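# Install the ticketed spare fan in top-row bay 2

## Task

In the storage system's top row, fan bay 2 has no fan in it. Install the replacement fan identified on the work ticket, so that it sits in that bay and stays there once the robot lets go.

## Robot and tools

Robot: a two-armed torso. left_arm carries a left hand and works on the +y side. right_arm carries a right hand and works on the -y side. Each arm has six joints: waist, shoulder, elbow, wrist pitch, wrist yaw, wrist roll. The work ticket and other reference pages can be viewed with show_instructions, which needs no arguments and moves nothing.

Scene frame: the origin is on the floor at the centre of the robot's foot. +x points where the robot faces, +z points up, and +y is toward the robot's left. Results give each hand point's end_effector_position in metres and end_effector_quat_wxyz in this frame. These readings can be a few cm off, and friction or weight often leaves a hand resting 1 to 3 cm (sometimes 5 cm) short of its command, usually low. That alone does not mean contact. The furniture may be set at an angle to the robot.

Hand point: it sits 0.05 m in front of the palm and 0.15 m from the wrist face. Its +z runs along the straight fingers, +y comes out of the palm, and +x runs across the palm. On the right hand +x points away from the thumb; on the left hand it points toward the thumb. Straight fingertips reach 0.06 to 0.07 m past the point. A bracket on the little-finger side of the wrist can strike things.

Row layout (execute_actions and move): one flat list of 28 numbers, each between -1 and 1, covering both arms even when only one moves. In order:
- left_arm dx, dy, dz, rx, ry, rz
- left hand: little, ring, middle, index, thumb_bend, thumb_turn, force_limit, speed
- right_arm dx, dy, dz, rx, ry, rz
- right hand, same eight numbers
The six pose numbers are offsets, not poses. They are measured along the axes of that arm's current Hand target, starting from that Hand target. 1.0 equals 0.6 m of travel or 180 degrees of turn. rx, ry, rz together form a single rotation vector. Sending zeros for all six means no new pose request. Each step, the commanded orientation is clipped to within 40 degrees of the measured one.

Hand numbers: fingers and thumb_bend go from -1 (straight) to +1 (curled). thumb_turn goes from -1 (beside the palm) to +1 (opposite the fingers). force_limit is the stopping force for a closing motor: about 0 N at -1 up to 10 N at +1 (15 N for the two thumb motors). speed rises linearly to full at +0.48. For a gentle grip, close at speed -0.94 or lower. With the thumb turned in, the hand can enclose objects about 0.035 to 0.065 m thick, or a handle as thin as 0.025 m. These eight numbers are never treated as 'no change', so repeat the hand's last sent eight to keep it steady. Before anything has been sent to a hand, use its hand_measured plus hand_force_limit and hand_speed. To open, send targets more open than hand_measured. To squeeze harder, raise force_limit and also send a more closed target.

execute_actions(actions, cameras): actions is a list of actions. Each action is a list of up to 15 rows, one row per 1/30 s step, and a short action keeps its final row until step 15. Every row within an action is counted from the pose at that action's start. A new action starts from the updated Hand target, so repeating an offset adds more motion. An empty actions list returns camera images.

move(target, speed, blend, blocking, cameras): target is one 28-number row or a list of up to 15 rows. Every row's offsets count from the Hand targets at the move's start, not from the previous row. speed is in m/s (0.002 to 4.3, default 0.25). blend is a corner radius in m, and 0 means stop at each target. The paths are straight lines that avoid nothing, and the whole move is capped at 10 s. blocking=false returns after about 0.5 s while the move keeps running. The result adds a move: line, for example done, off_target, moving, held or fault, together with limits such as paced or held.

wait(seconds) lets time pass. stop() brakes a running move. zoom_image(camera, region=[x0,y0,x1,y1]) enlarges a region of at most 504x504 px from the latest image of cam_head_left, cam_head_right, cam_left_wrist or cam_right_wrist. finished_scene ends the scene for good.

Result lines: Hand target is the last commanded pose, after the clip. Joint positions and torques are also given. hand_measured, hand_stopped_by (moving, target, force, stalled, fault) and hand_load_n each list six values in the motor order above. A positive load means the finger is being pushed open. A load near 0 after closing suggests the grip has been lost. MOTOR HOT warns of overheating, and at 100 °C the arm drops for 30 to 60 s.

Avoid: dropping the fan even a few mm, releasing it while it is still moving, fast impacts, hard pushes against fixed things, and knocking anything out of the work area. Avoid contact between the two hands, and never close one hand on the other. Avoid long holds with an arm stretched out, which overheat motors, and excessive finger force. Press gently, and if an arm is pushing on something, command it back past its hand point to end the push.

Each tool is called as name([rows], argument=value, ...), one row to a line, values as JSON.

Reference images:

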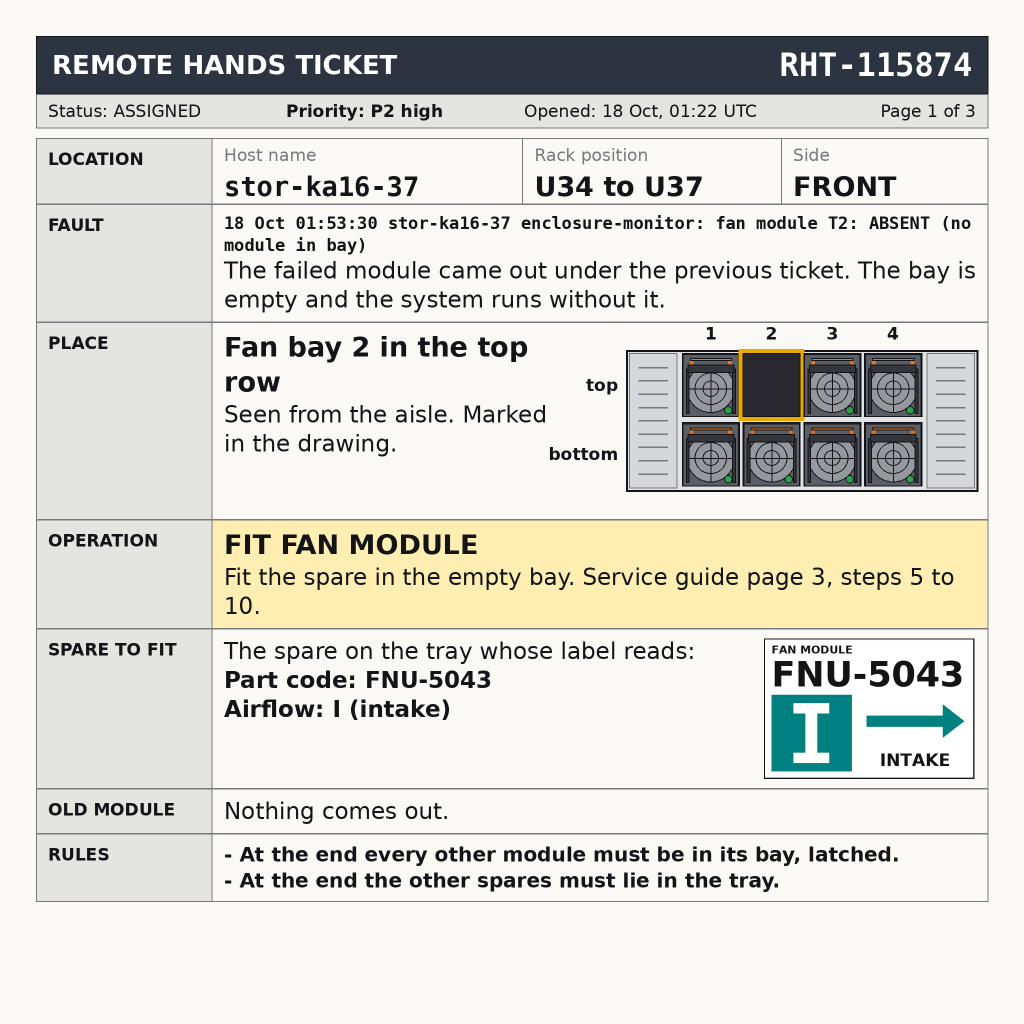

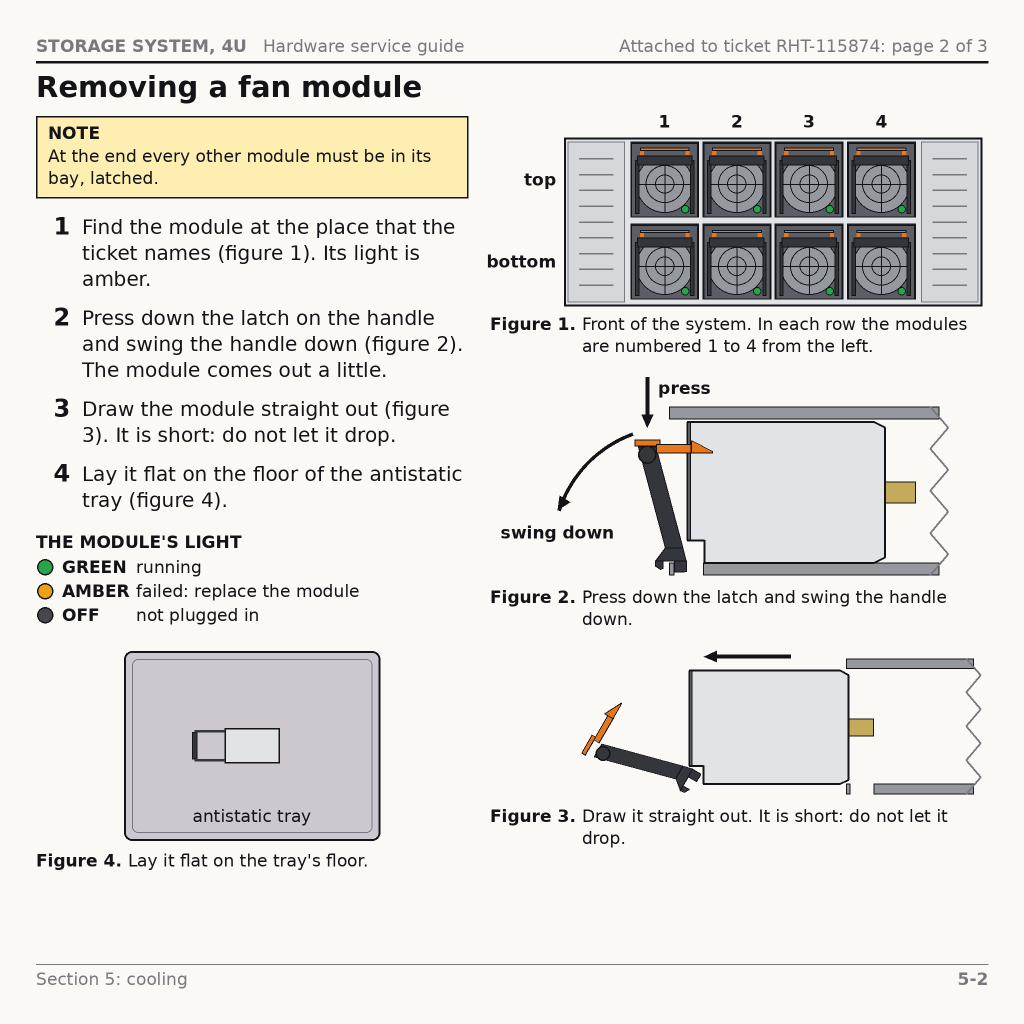

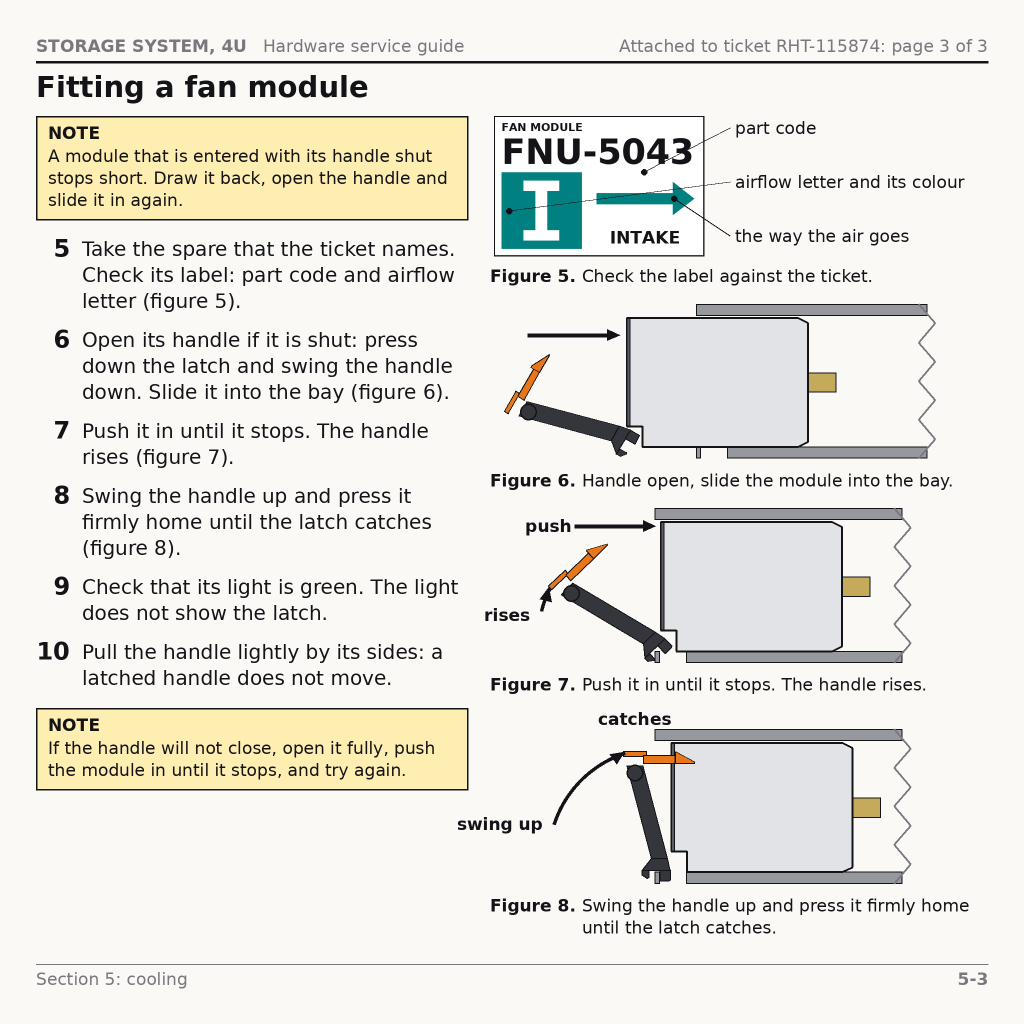

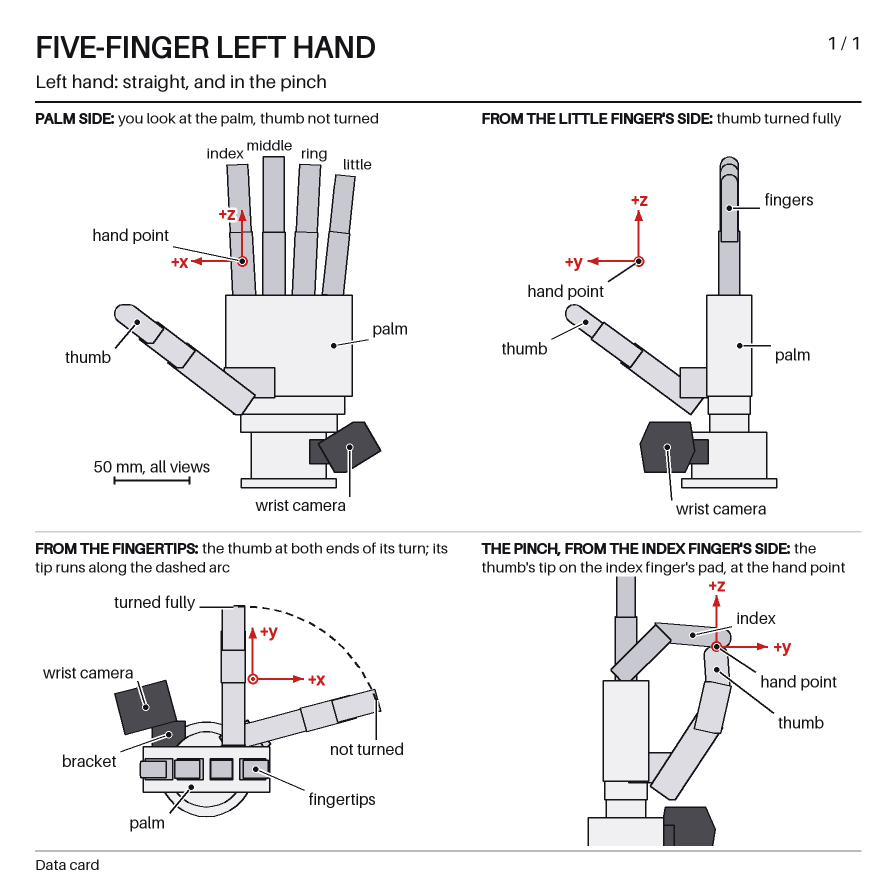

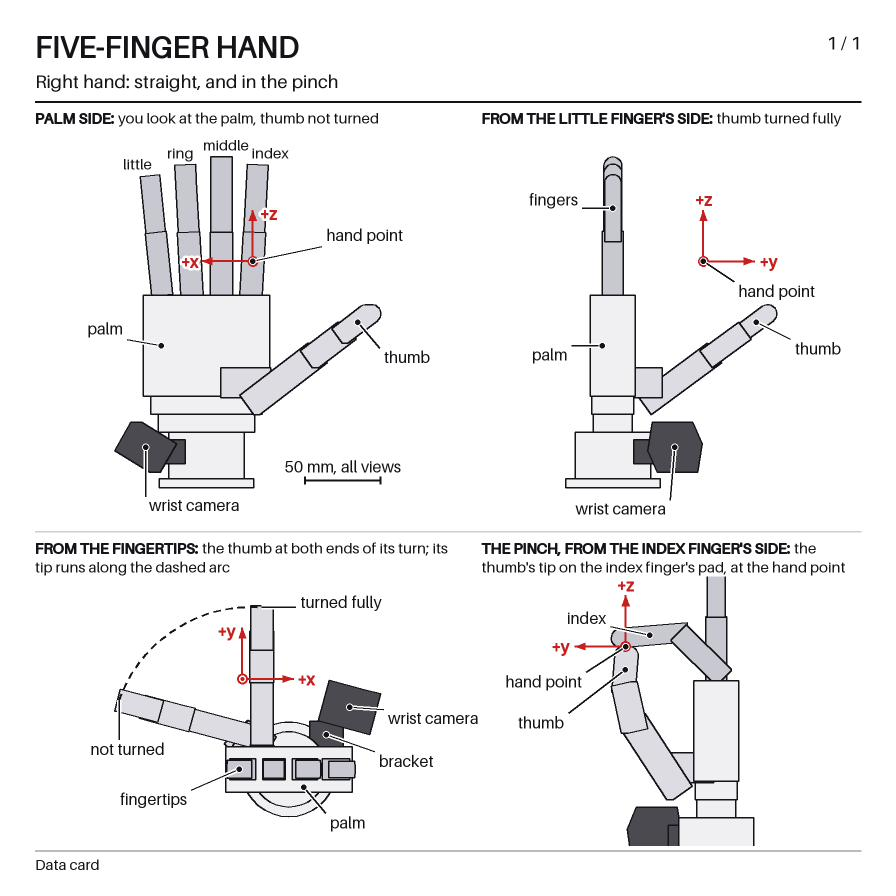

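## Session

execute_actions(actions=[])

Scene clock: 0.00 s.
left_arm: end_effector_position=(+0.5406, +0.5410, +1.0726) hand_measured=(-1.000, -1.000, -1.000, -1.000, -1.000, -1.000) hand_load_n=(+0.0, +0.0, +0.0, +0.0, +0.0, +0.0) hand_stopped_by=(target, target, target, target, target, target) hand_force_limit=0.00 hand_speed=-0.80 end_effector_quat_wxyz=(+0.222, +0.936, -0.119, +0.248) | right_arm: end_effector_position=(+0.5380, -0.4250, +1.0602) hand_measured=(-1.000, -1.000, -1.000, -1.000, -1.000, -1.000) hand_load_n=(+0.0, +0.0, +0.0, +0.0, +0.0, +0.0) hand_stopped_by=(target, target, target, target, target, target) hand_force_limit=0.00 hand_speed=-0.80 end_effector_quat_wxyz=(+0.056, +0.308, -0.936, -0.163)
Joint positions: left_arm=[1.936 2.154 1.374 -0.18 0.861 -0.745] | right_arm=[1.516 2.092 1.541 -0.768 -0.212 0.547]
Joint velocities: within noise
Joint torques (N m): no reading
Motor temperatures (°C): left_arm=[22 26 23 21 24 25] | right_arm=[19 22 21 25 21 25]
Heat: left arm: hottest shoulder 26 °C; right arm: hottest wrist pitch 25 °C.
Hand target: left_arm +0.5447, +0.5439, +1.0747; +0.218, +0.935, -0.122, +0.252 | right_arm +0.5443, -0.4273, +1.0625; -0.051, -0.309, +0.936, +0.160

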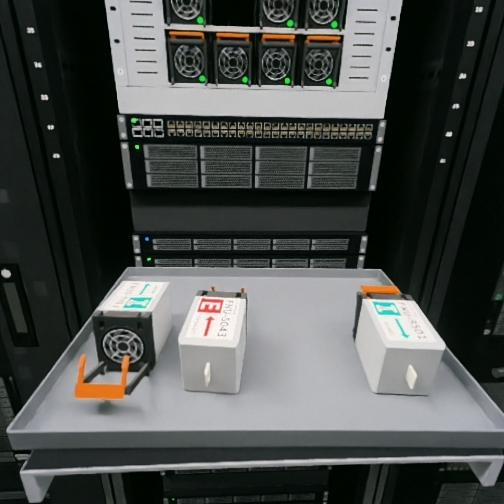

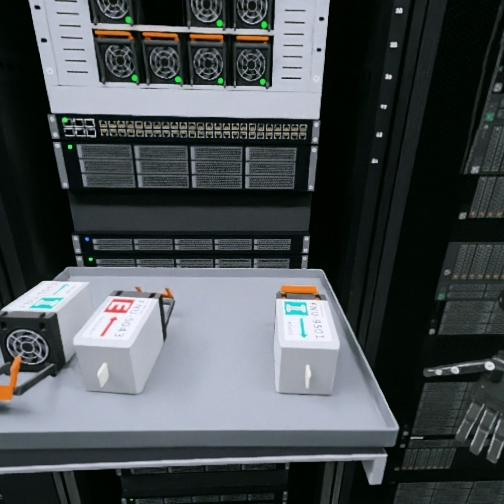

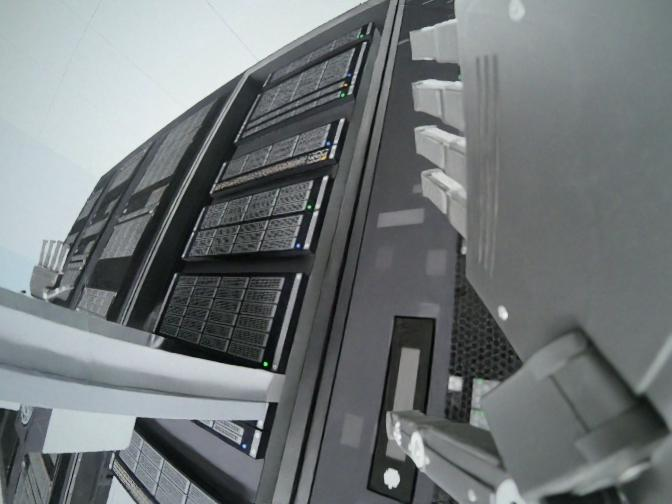

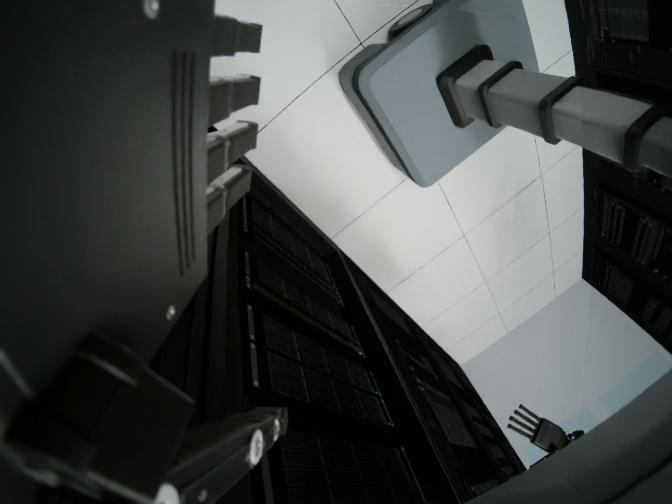

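zoom_image(camera="cam_head_left", region=[60, 250, 280, 420])

zoom_image(camera="cam_head_left", region=[330, 250, 500, 420])

zoom_image(camera="cam_head_left", region=[100, 0, 410, 130])

zoom_image(camera="cam_head_right", region=[0, 250, 200, 420])

zoom_image(camera="cam_head_right", region=[30, 0, 340, 130])

Scaled by 2.291 from the camera's image (finer frame: 720x720).

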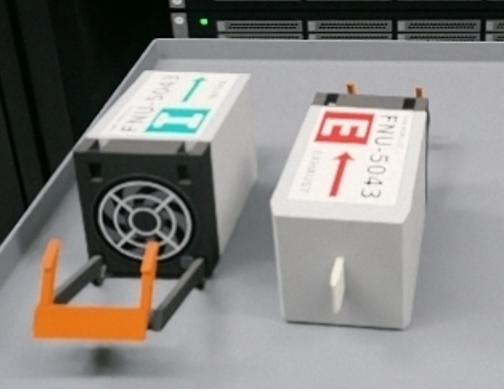

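Scaled by 2.965 from the camera's image (finer frame: 720x720).

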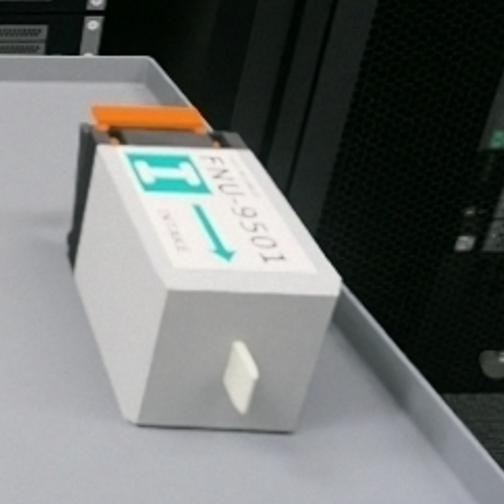

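Scaled by 1.626 from the camera's image (finer frame: 720x720).

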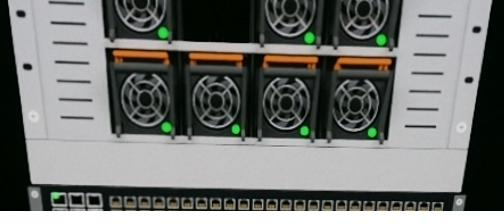

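Scaled by 2.520 from the camera's image (finer frame: 720x720).

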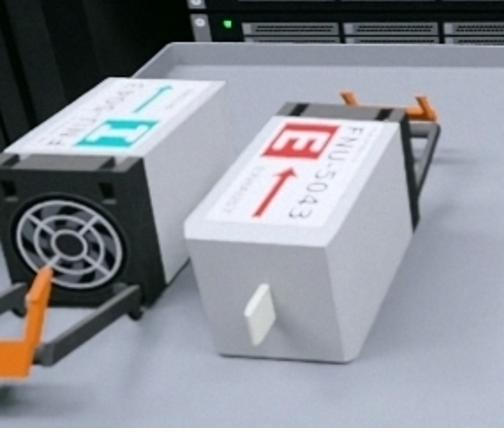

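Scaled by 1.626 from the camera's image (finer frame: 720x720).

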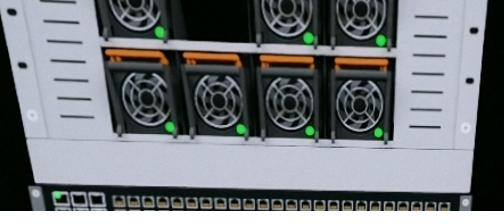

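zoom_image(camera="cam_head_left", region=[70, 270, 180, 410])

zoom_image(camera="cam_head_right", region=[0, 270, 110, 410])

zoom_image(camera="cam_head_left", region=[140, 0, 300, 90])

zoom_image(camera="cam_head_right", region=[70, 0, 230, 90])

Scaled by 3.600 from the camera's image (finer frame: 720x720).

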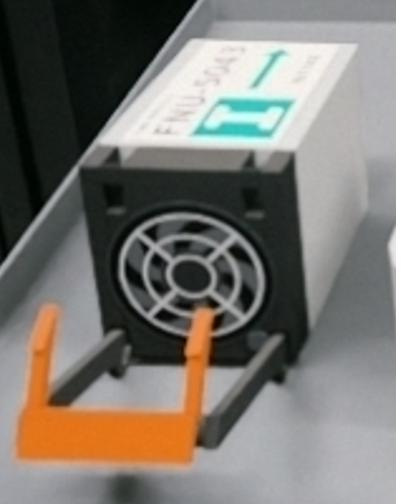

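Scaled by 3.600 from the camera's image (finer frame: 720x720).

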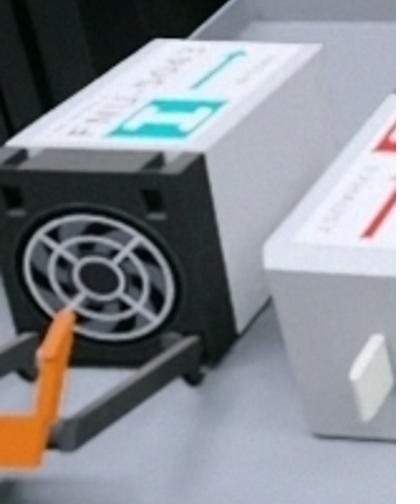

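Scaled by 3.150 from the camera's image (finer frame: 720x720).

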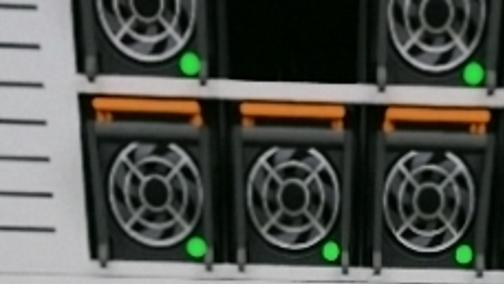

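Scaled by 3.150 from the camera's image (finer frame: 720x720).

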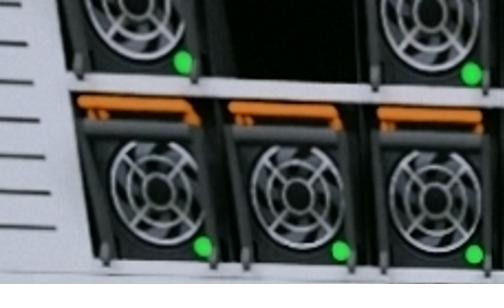

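move([
  [0.284,0.1875,-0.4215,0,0,0,-1,-1,-1,-1,-1,-1,0,-0.8,0,0,0,0,0,0,-1,-1,-1,-1,-1,-1,0,-0.8],
  [0.4266,0.598,-0.357,0.162,0.325,0.0457,-1,-1,-1,-1,-1,-1,0,-0.8,0,0,0,0,0,0,-1,-1,-1,-1,-1,-1,0,-0.8],
], speed=0.3, blend=0.03, cameras=["all"])

Scene clock: 42.17 s.
left_arm: end_effector_position=(+0.5482, +0.3033, +1.4960) hand_measured=(-1.000, -1.000, -1.000, -1.000, -1.000, -1.000) hand_load_n=(+0.0, +0.0, +0.0, +0.0, +0.0, +0.0) hand_stopped_by=(target, target, target, target, target, target) hand_force_limit=0.00 hand_speed=-0.80 end_effector_quat_wxyz=(-0.002, -0.717, -0.004, -0.697) | right_arm: end_effector_position=(+0.5380, -0.4250, +1.0602) hand_measured=(-1.000, -1.000, -1.000, -1.000, -1.000, -1.000) hand_load_n=(+0.0, +0.0, +0.0, +0.0, +0.0, -0.5) hand_stopped_by=(target, target, target, target, target, target) hand_force_limit=0.00 hand_speed=-0.80 end_effector_quat_wxyz=(+0.056, +0.308, -0.936, -0.163)
Joint positions: left_arm=[1.31 1.33 0.289 1.536 0.075 -1.441] | right_arm=[1.516 2.092 1.541 -0.768 -0.212 0.547]
Joint torques (N m): left_arm=[-0.56 -6.48 2.54 3.56 0.02 0.15] | right_arm=[-0.91 -20.89 4.67 -0.44 -0.03 0.06]
Heat: left arm: hottest shoulder 27 °C; right arm: hottest wrist roll 25 °C.
Hand target: left_arm +0.5503, +0.3004, +1.4998; +0.000, +0.707, +0.000, +0.707 | right_arm +0.5443, -0.4273, +1.0625; -0.051, -0.309, +0.936, +0.160
Off the commanded pose: left_arm 0.005 m, 2 deg | right_arm 0.007 m, 1 deg.
joint sent to its limit (left arm) — joint 4 (wrist pitch), upper limit. The joint targets still meet the commanded pose.
move: done
cam_left_wrist: T_world_to_cam=[[-0.02587, 0.97749, 0.2094, -0.59766], [-0.48294, -0.19562, 0.85352, -0.95374], [0.87527, -0.07904, 0.47713, -1.05485]] pos_world=[0.44723, 0.31425, 1.44249]

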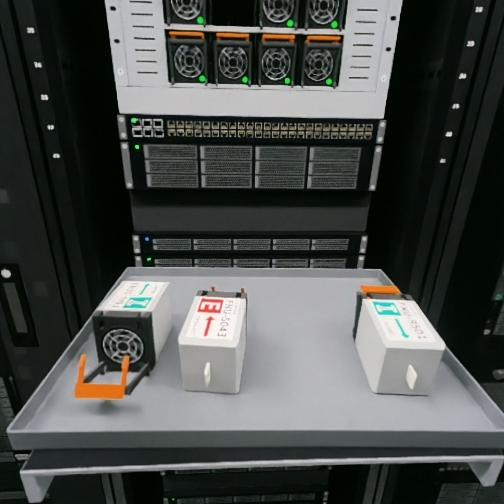

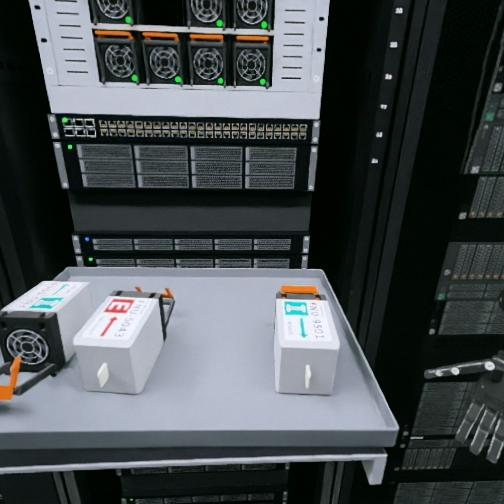

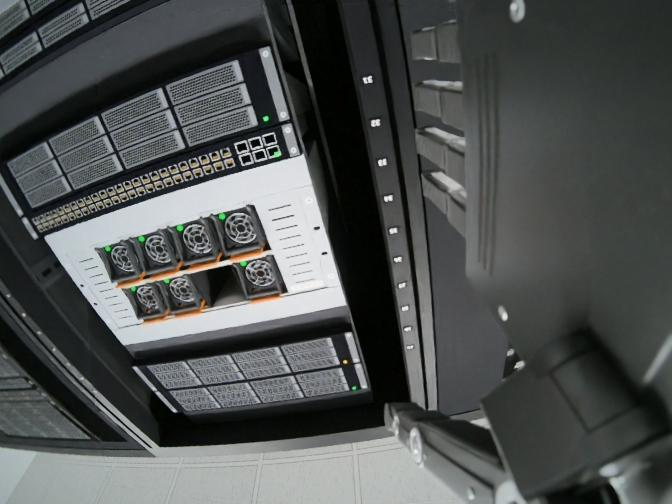

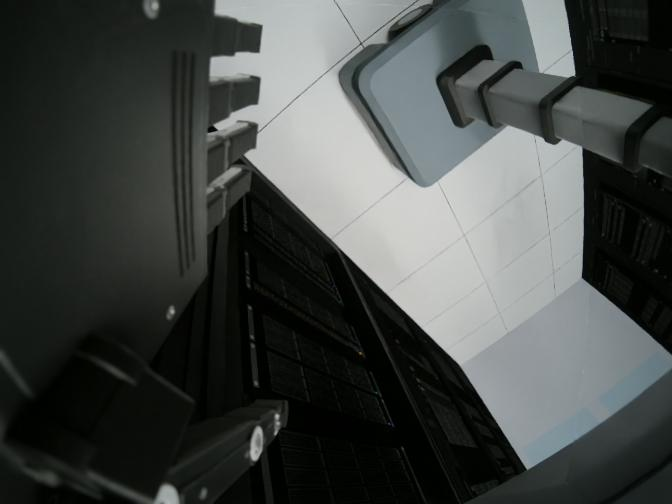

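move([
  [0,0.0673,-0.0838,-0.3171,0.3947,0.7424,-1,-0.44,-0.44,-0.44,-1,1,-0.4,-0.5,0,0,0,0,0,0,-1,-1,-1,-1,-1,-1,0,-0.8],
], speed=0.35, cameras=["cam_head_left","cam_head_right","cam_left_wrist"])

Scene clock: 72.60 s.
left_arm: end_effector_position=(+0.4837, +0.2597, +1.4844) hand_measured=(-1.000, -0.440, -0.440, -0.440, -1.000, +1.000) hand_load_n=(+0.0, +0.0, +0.0, +0.0, +0.0, +0.5) hand_stopped_by=(target, target, target, target, target, target) hand_force_limit=-0.40 hand_speed=-0.50 end_effector_quat_wxyz=(+0.318, +0.183, +0.829, -0.422) | right_arm: end_effector_position=(+0.5380, -0.4250, +1.0602) hand_measured=(-1.000, -1.000, -1.000, -1.000, -1.000, -1.000) hand_load_n=(+0.0, +0.0, +0.0, +0.0, +0.0, +0.0) hand_stopped_by=(target, target, target, target, target, target) hand_force_limit=0.00 hand_speed=-0.80 end_effector_quat_wxyz=(+0.056, +0.308, -0.936, -0.163)
Joint positions: left_arm=[1.285 0.683 0.666 -0.498 0.868 1.848] | right_arm=[1.516 2.092 1.541 -0.768 -0.212 0.547]
Joint torques (N m): left_arm=[-1.08 -4.84 12.44 1.09 0.61 0.29] | right_arm=[-0.79 -21.13 4.66 -0.69 -0.11 0.07]
Heat: left arm: hottest shoulder 27 °C; right arm: hottest shoulder 25 °C.
Hand target: left_arm +0.5000, +0.2600, +1.4999; +0.330, +0.194, +0.823, -0.419 | right_arm +0.5443, -0.4273, +1.0625; -0.051, -0.309, +0.936, +0.160
Off the commanded pose: left_arm 0.023 m, 2 deg | right_arm 0.007 m, 1 deg.
move: off_target (left_arm)
cam_left_wrist: T_world_to_cam=[[-0.72664, -0.53165, 0.43513, -0.15849], [-0.687, 0.55852, -0.46485, 0.87638], [0.00411, -0.63671, -0.77109, 1.42274]] pos_world=[0.48106, 0.33214, 1.57341]

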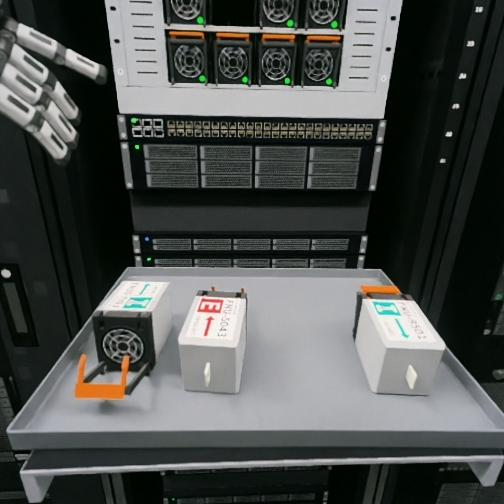

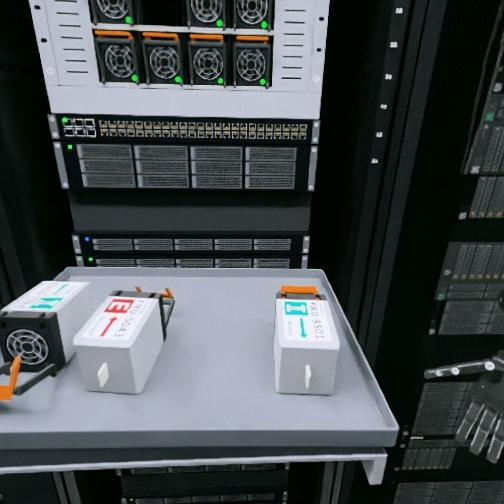

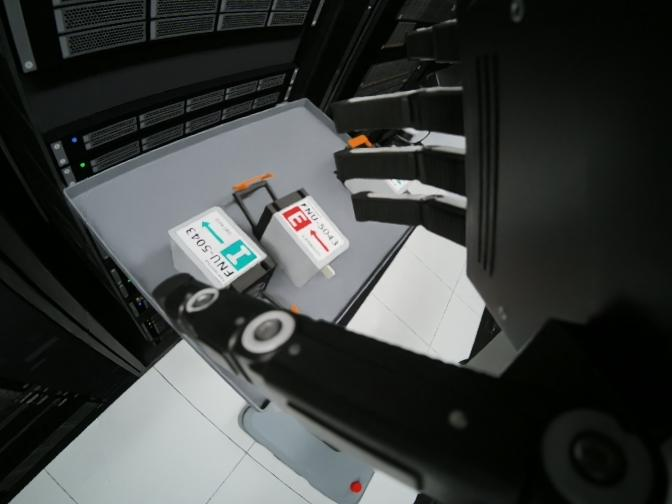

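zoom_image(camera="cam_left_wrist", region=[100, 150, 400, 350])

Scaled by 1.680 from the camera's image (finer frame: 960x720).

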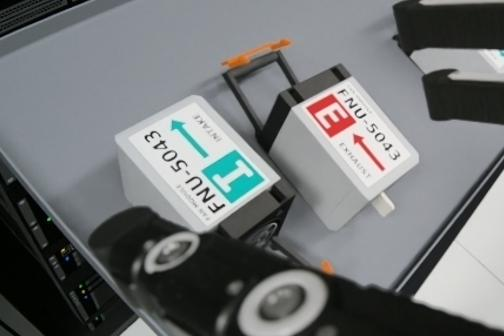

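move([
  [0.1233,0.1377,0.1988,0,0,0,-1,-0.44,-0.44,-0.44,-1,1,-0.4,-0.5,0,0,0,0,0,0,-1,-1,-1,-1,-1,-1,0,-0.8],
], speed=0.2, cameras=["cam_head_left","cam_head_right","cam_left_wrist"])

Scene clock: 75.57 s.
left_arm: end_effector_position=(+0.5345, +0.2169, +1.3459) hand_measured=(-1.000, -0.440, -0.440, -0.440, -1.000, +1.000) hand_load_n=(+0.0, +0.0, +0.0, +0.0, +0.0, +0.0) hand_stopped_by=(target, target, target, target, target, target) hand_force_limit=-0.40 hand_speed=-0.50 end_effector_quat_wxyz=(+0.323, +0.193, +0.827, -0.418) | right_arm: end_effector_position=(+0.5380, -0.4250, +1.0602) hand_measured=(-1.000, -1.000, -1.000, -1.000, -1.000, -1.000) hand_load_n=(+0.0, +0.0, +0.0, +0.0, +0.0, +0.0) hand_stopped_by=(target, target, target, target, target, target) hand_force_limit=0.00 hand_speed=-0.80 end_effector_quat_wxyz=(+0.056, +0.308, -0.936, -0.163)
Joint positions: left_arm=[1.209 1.169 0.639 0.052 0.799 1.821] | right_arm=[1.516 2.092 1.541 -0.768 -0.212 0.547]
Joint torques (N m): left_arm=[-2.32 -8.18 6.42 2.69 0.55 0.03] | right_arm=[-0.91 -20.6 4.63 -0.66 -0.04 0.05]
Heat: left arm: hottest shoulder 27 °C; right arm: hottest shoulder 25 °C.
Hand target: left_arm +0.5424, +0.2130, +1.3498; +0.330, +0.194, +0.823, -0.419 | right_arm +0.5443, -0.4273, +1.0625; -0.051, -0.309, +0.936, +0.160
Off the commanded pose: left_arm 0.010 m, 1 deg | right_arm 0.007 m, 1 deg.
move: done
cam_left_wrist: T_world_to_cam=[[-0.74085, -0.52792, 0.41526, -0.05053], [-0.67157, 0.57117, -0.47198, 0.86944], [0.01199, -0.62854, -0.77768, 1.2914]] pos_world=[0.53097, 0.28842, 1.43564]

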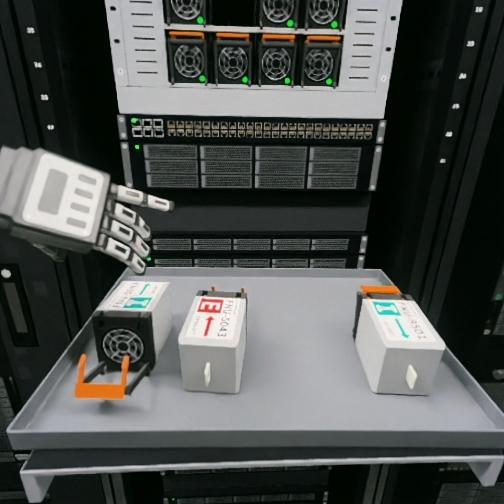

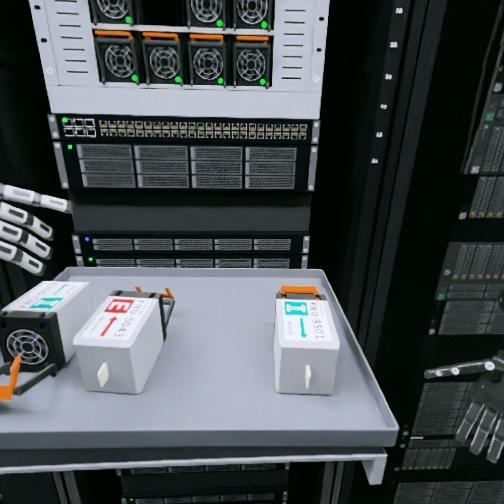

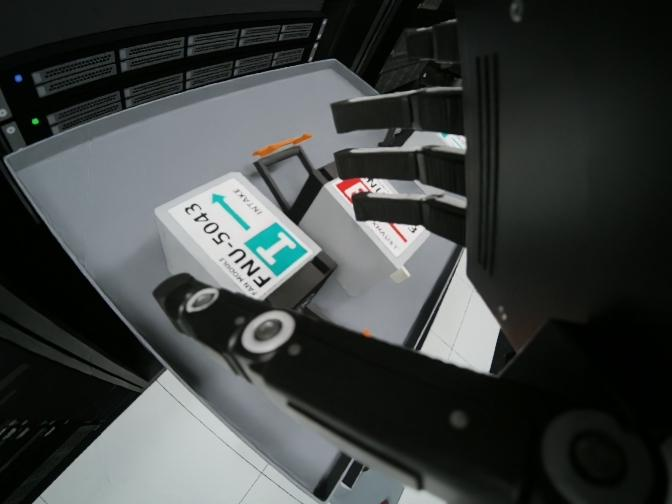

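zoom_image(camera="cam_left_wrist", region=[140, 150, 380, 350])

zoom_image(camera="cam_head_left", region=[0, 130, 240, 410])

Scaled by 2.100 from the camera's image (finer frame: 960x720).

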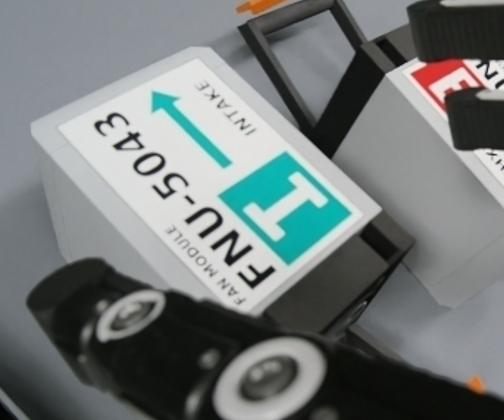

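Scaled by 1.800 from the camera's image (finer frame: 720x720).

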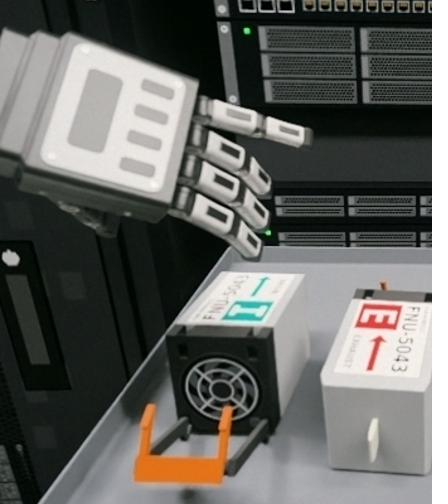

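zoom_image(camera="cam_head_right", region=[0, 160, 140, 300])

zoom_image(camera="cam_head_left", region=[60, 160, 200, 300])

Scaled by 3.600 from the camera's image (finer frame: 720x720).

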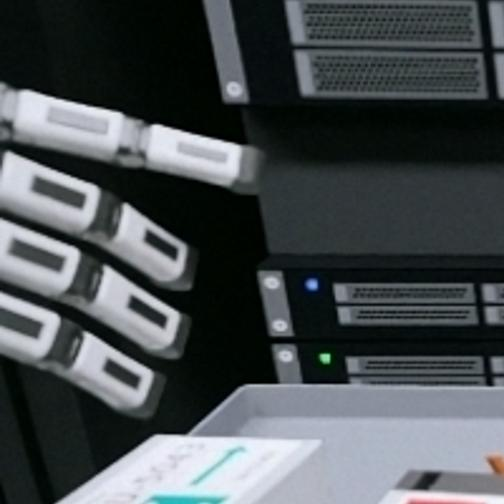

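Scaled by 3.600 from the camera's image (finer frame: 720x720).

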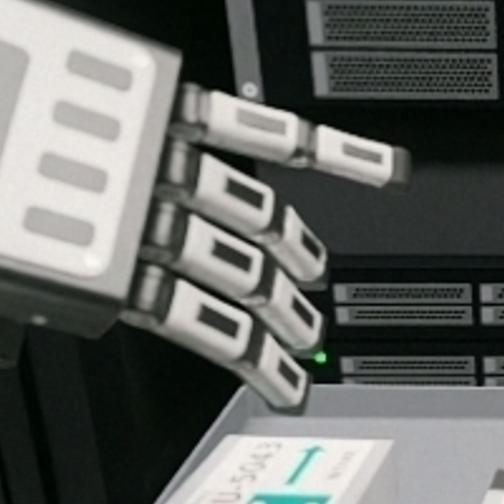

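zoom_image(camera="cam_left_wrist", region=[150, 160, 270, 260])

zoom_image(camera="cam_left_wrist", region=[230, 220, 350, 320])

Scaled by 4.200 from the camera's image (finer frame: 960x720).

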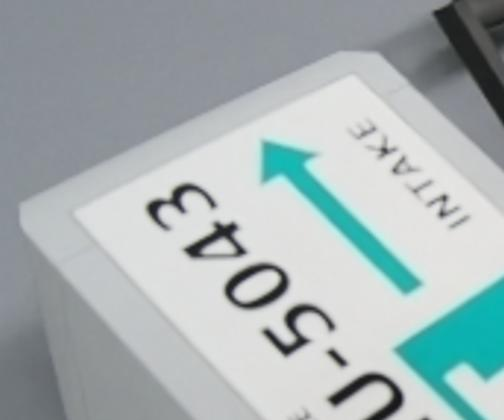

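Scaled by 4.200 from the camera's image (finer frame: 960x720).

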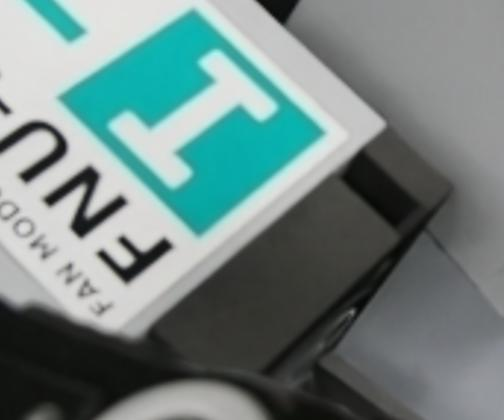

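move([
  [0.0487,0.0192,0.073,0,0,0,-1,-0.44,-0.44,-0.44,-1,1,-0.4,-0.5,0,0,0,0,0,0,-1,-1,-1,-1,-1,-1,0,-0.8],
], speed=0.12, cameras=["cam_head_left","cam_head_right","cam_left_wrist"])

zoom_image(camera="cam_head_left", region=[60, 200, 240, 380])

zoom_image(camera="cam_head_right", region=[0, 200, 180, 380])

zoom_image(camera="cam_left_wrist", region=[140, 150, 400, 350])

Scene clock: 93.63 s.
left_arm: end_effector_position=(+0.5368, +0.1896, +1.3003) hand_measured=(-1.000, -0.440, -0.440, -0.440, -1.000, +1.000) hand_load_n=(+0.0, +0.0, +0.0, +0.0, +0.0, +0.0) hand_stopped_by=(target, target, target, target, target, target) hand_force_limit=-0.40 hand_speed=-0.50 end_effector_quat_wxyz=(+0.322, +0.193, +0.827, -0.417) | right_arm: end_effector_position=(+0.5380, -0.4250, +1.0602) hand_measured=(-1.000, -1.000, -1.000, -1.000, -1.000, -1.000) hand_load_n=(+0.0, +0.5, +0.0, +0.0, +0.0, +0.0) hand_stopped_by=(target, target, target, target, target, target) hand_force_limit=0.00 hand_speed=-0.80 end_effector_quat_wxyz=(+0.056, +0.308, -0.936, -0.163)
Joint positions: left_arm=[1.158 1.336 0.639 0.24 0.753 1.79] | right_arm=[1.516 2.092 1.541 -0.768 -0.212 0.547]
Joint torques (N m): left_arm=[-2.49 -8.88 5.31 2.73 0.54 0] | right_arm=[-0.62 -20.84 4.74 -0.59 -0.06 0.08]
Heat: left arm: hottest shoulder 26 °C; right arm: hottest shoulder 25 °C.
Hand target: left_arm +0.5454, +0.1851, +1.3039; +0.330, +0.194, +0.823, -0.419 | right_arm +0.5443, -0.4273, +1.0625; -0.051, -0.309, +0.936, +0.160
Off the commanded pose: left_arm 0.010 m, 1 deg | right_arm 0.007 m, 1 deg.
move: done
cam_left_wrist: T_world_to_cam=[[-0.74103, -0.52748, 0.41551, -0.04465], [-0.67139, 0.57219, -0.47099, 0.86345], [0.01069, -0.62799, -0.77815, 1.23988]] pos_world=[0.53337, 0.26102, 1.39004]

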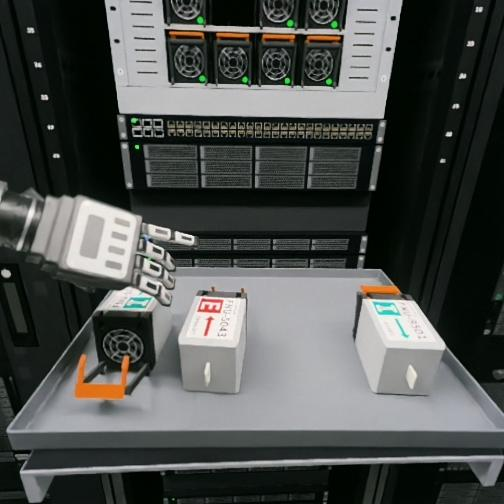

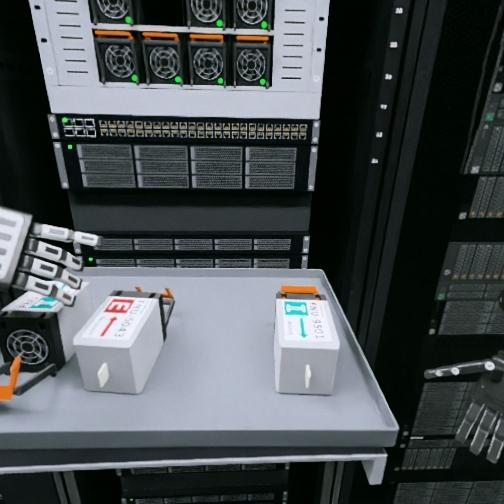

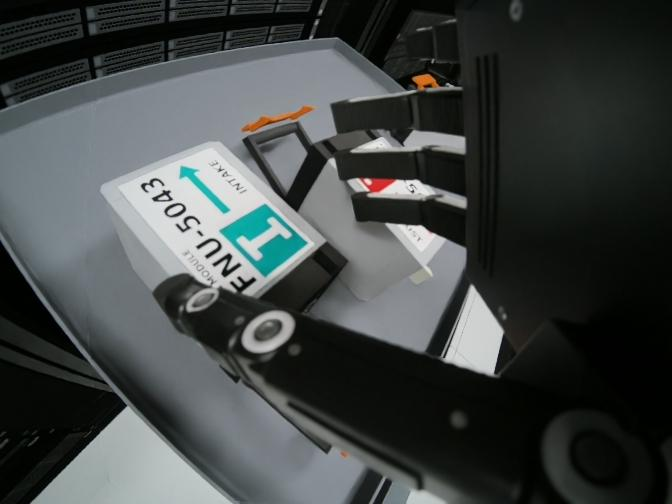

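Scaled by 2.800 from the camera's image (finer frame: 720x720).

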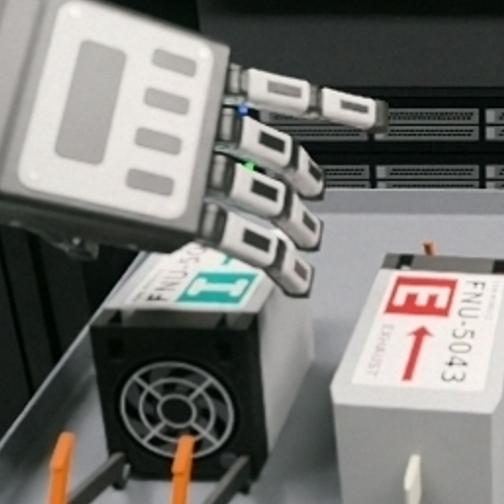

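Scaled by 2.800 from the camera's image (finer frame: 720x720).

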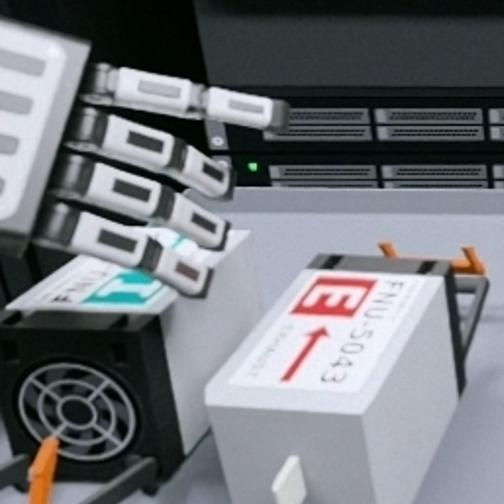

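Scaled by 1.938 from the camera's image (finer frame: 960x720).

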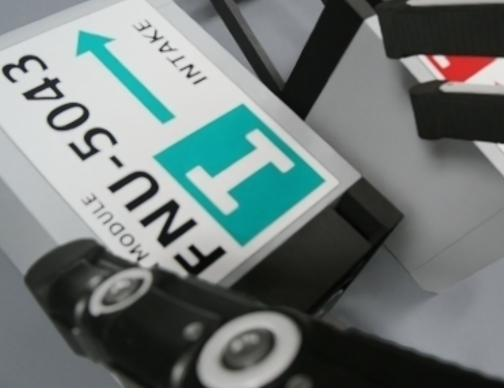

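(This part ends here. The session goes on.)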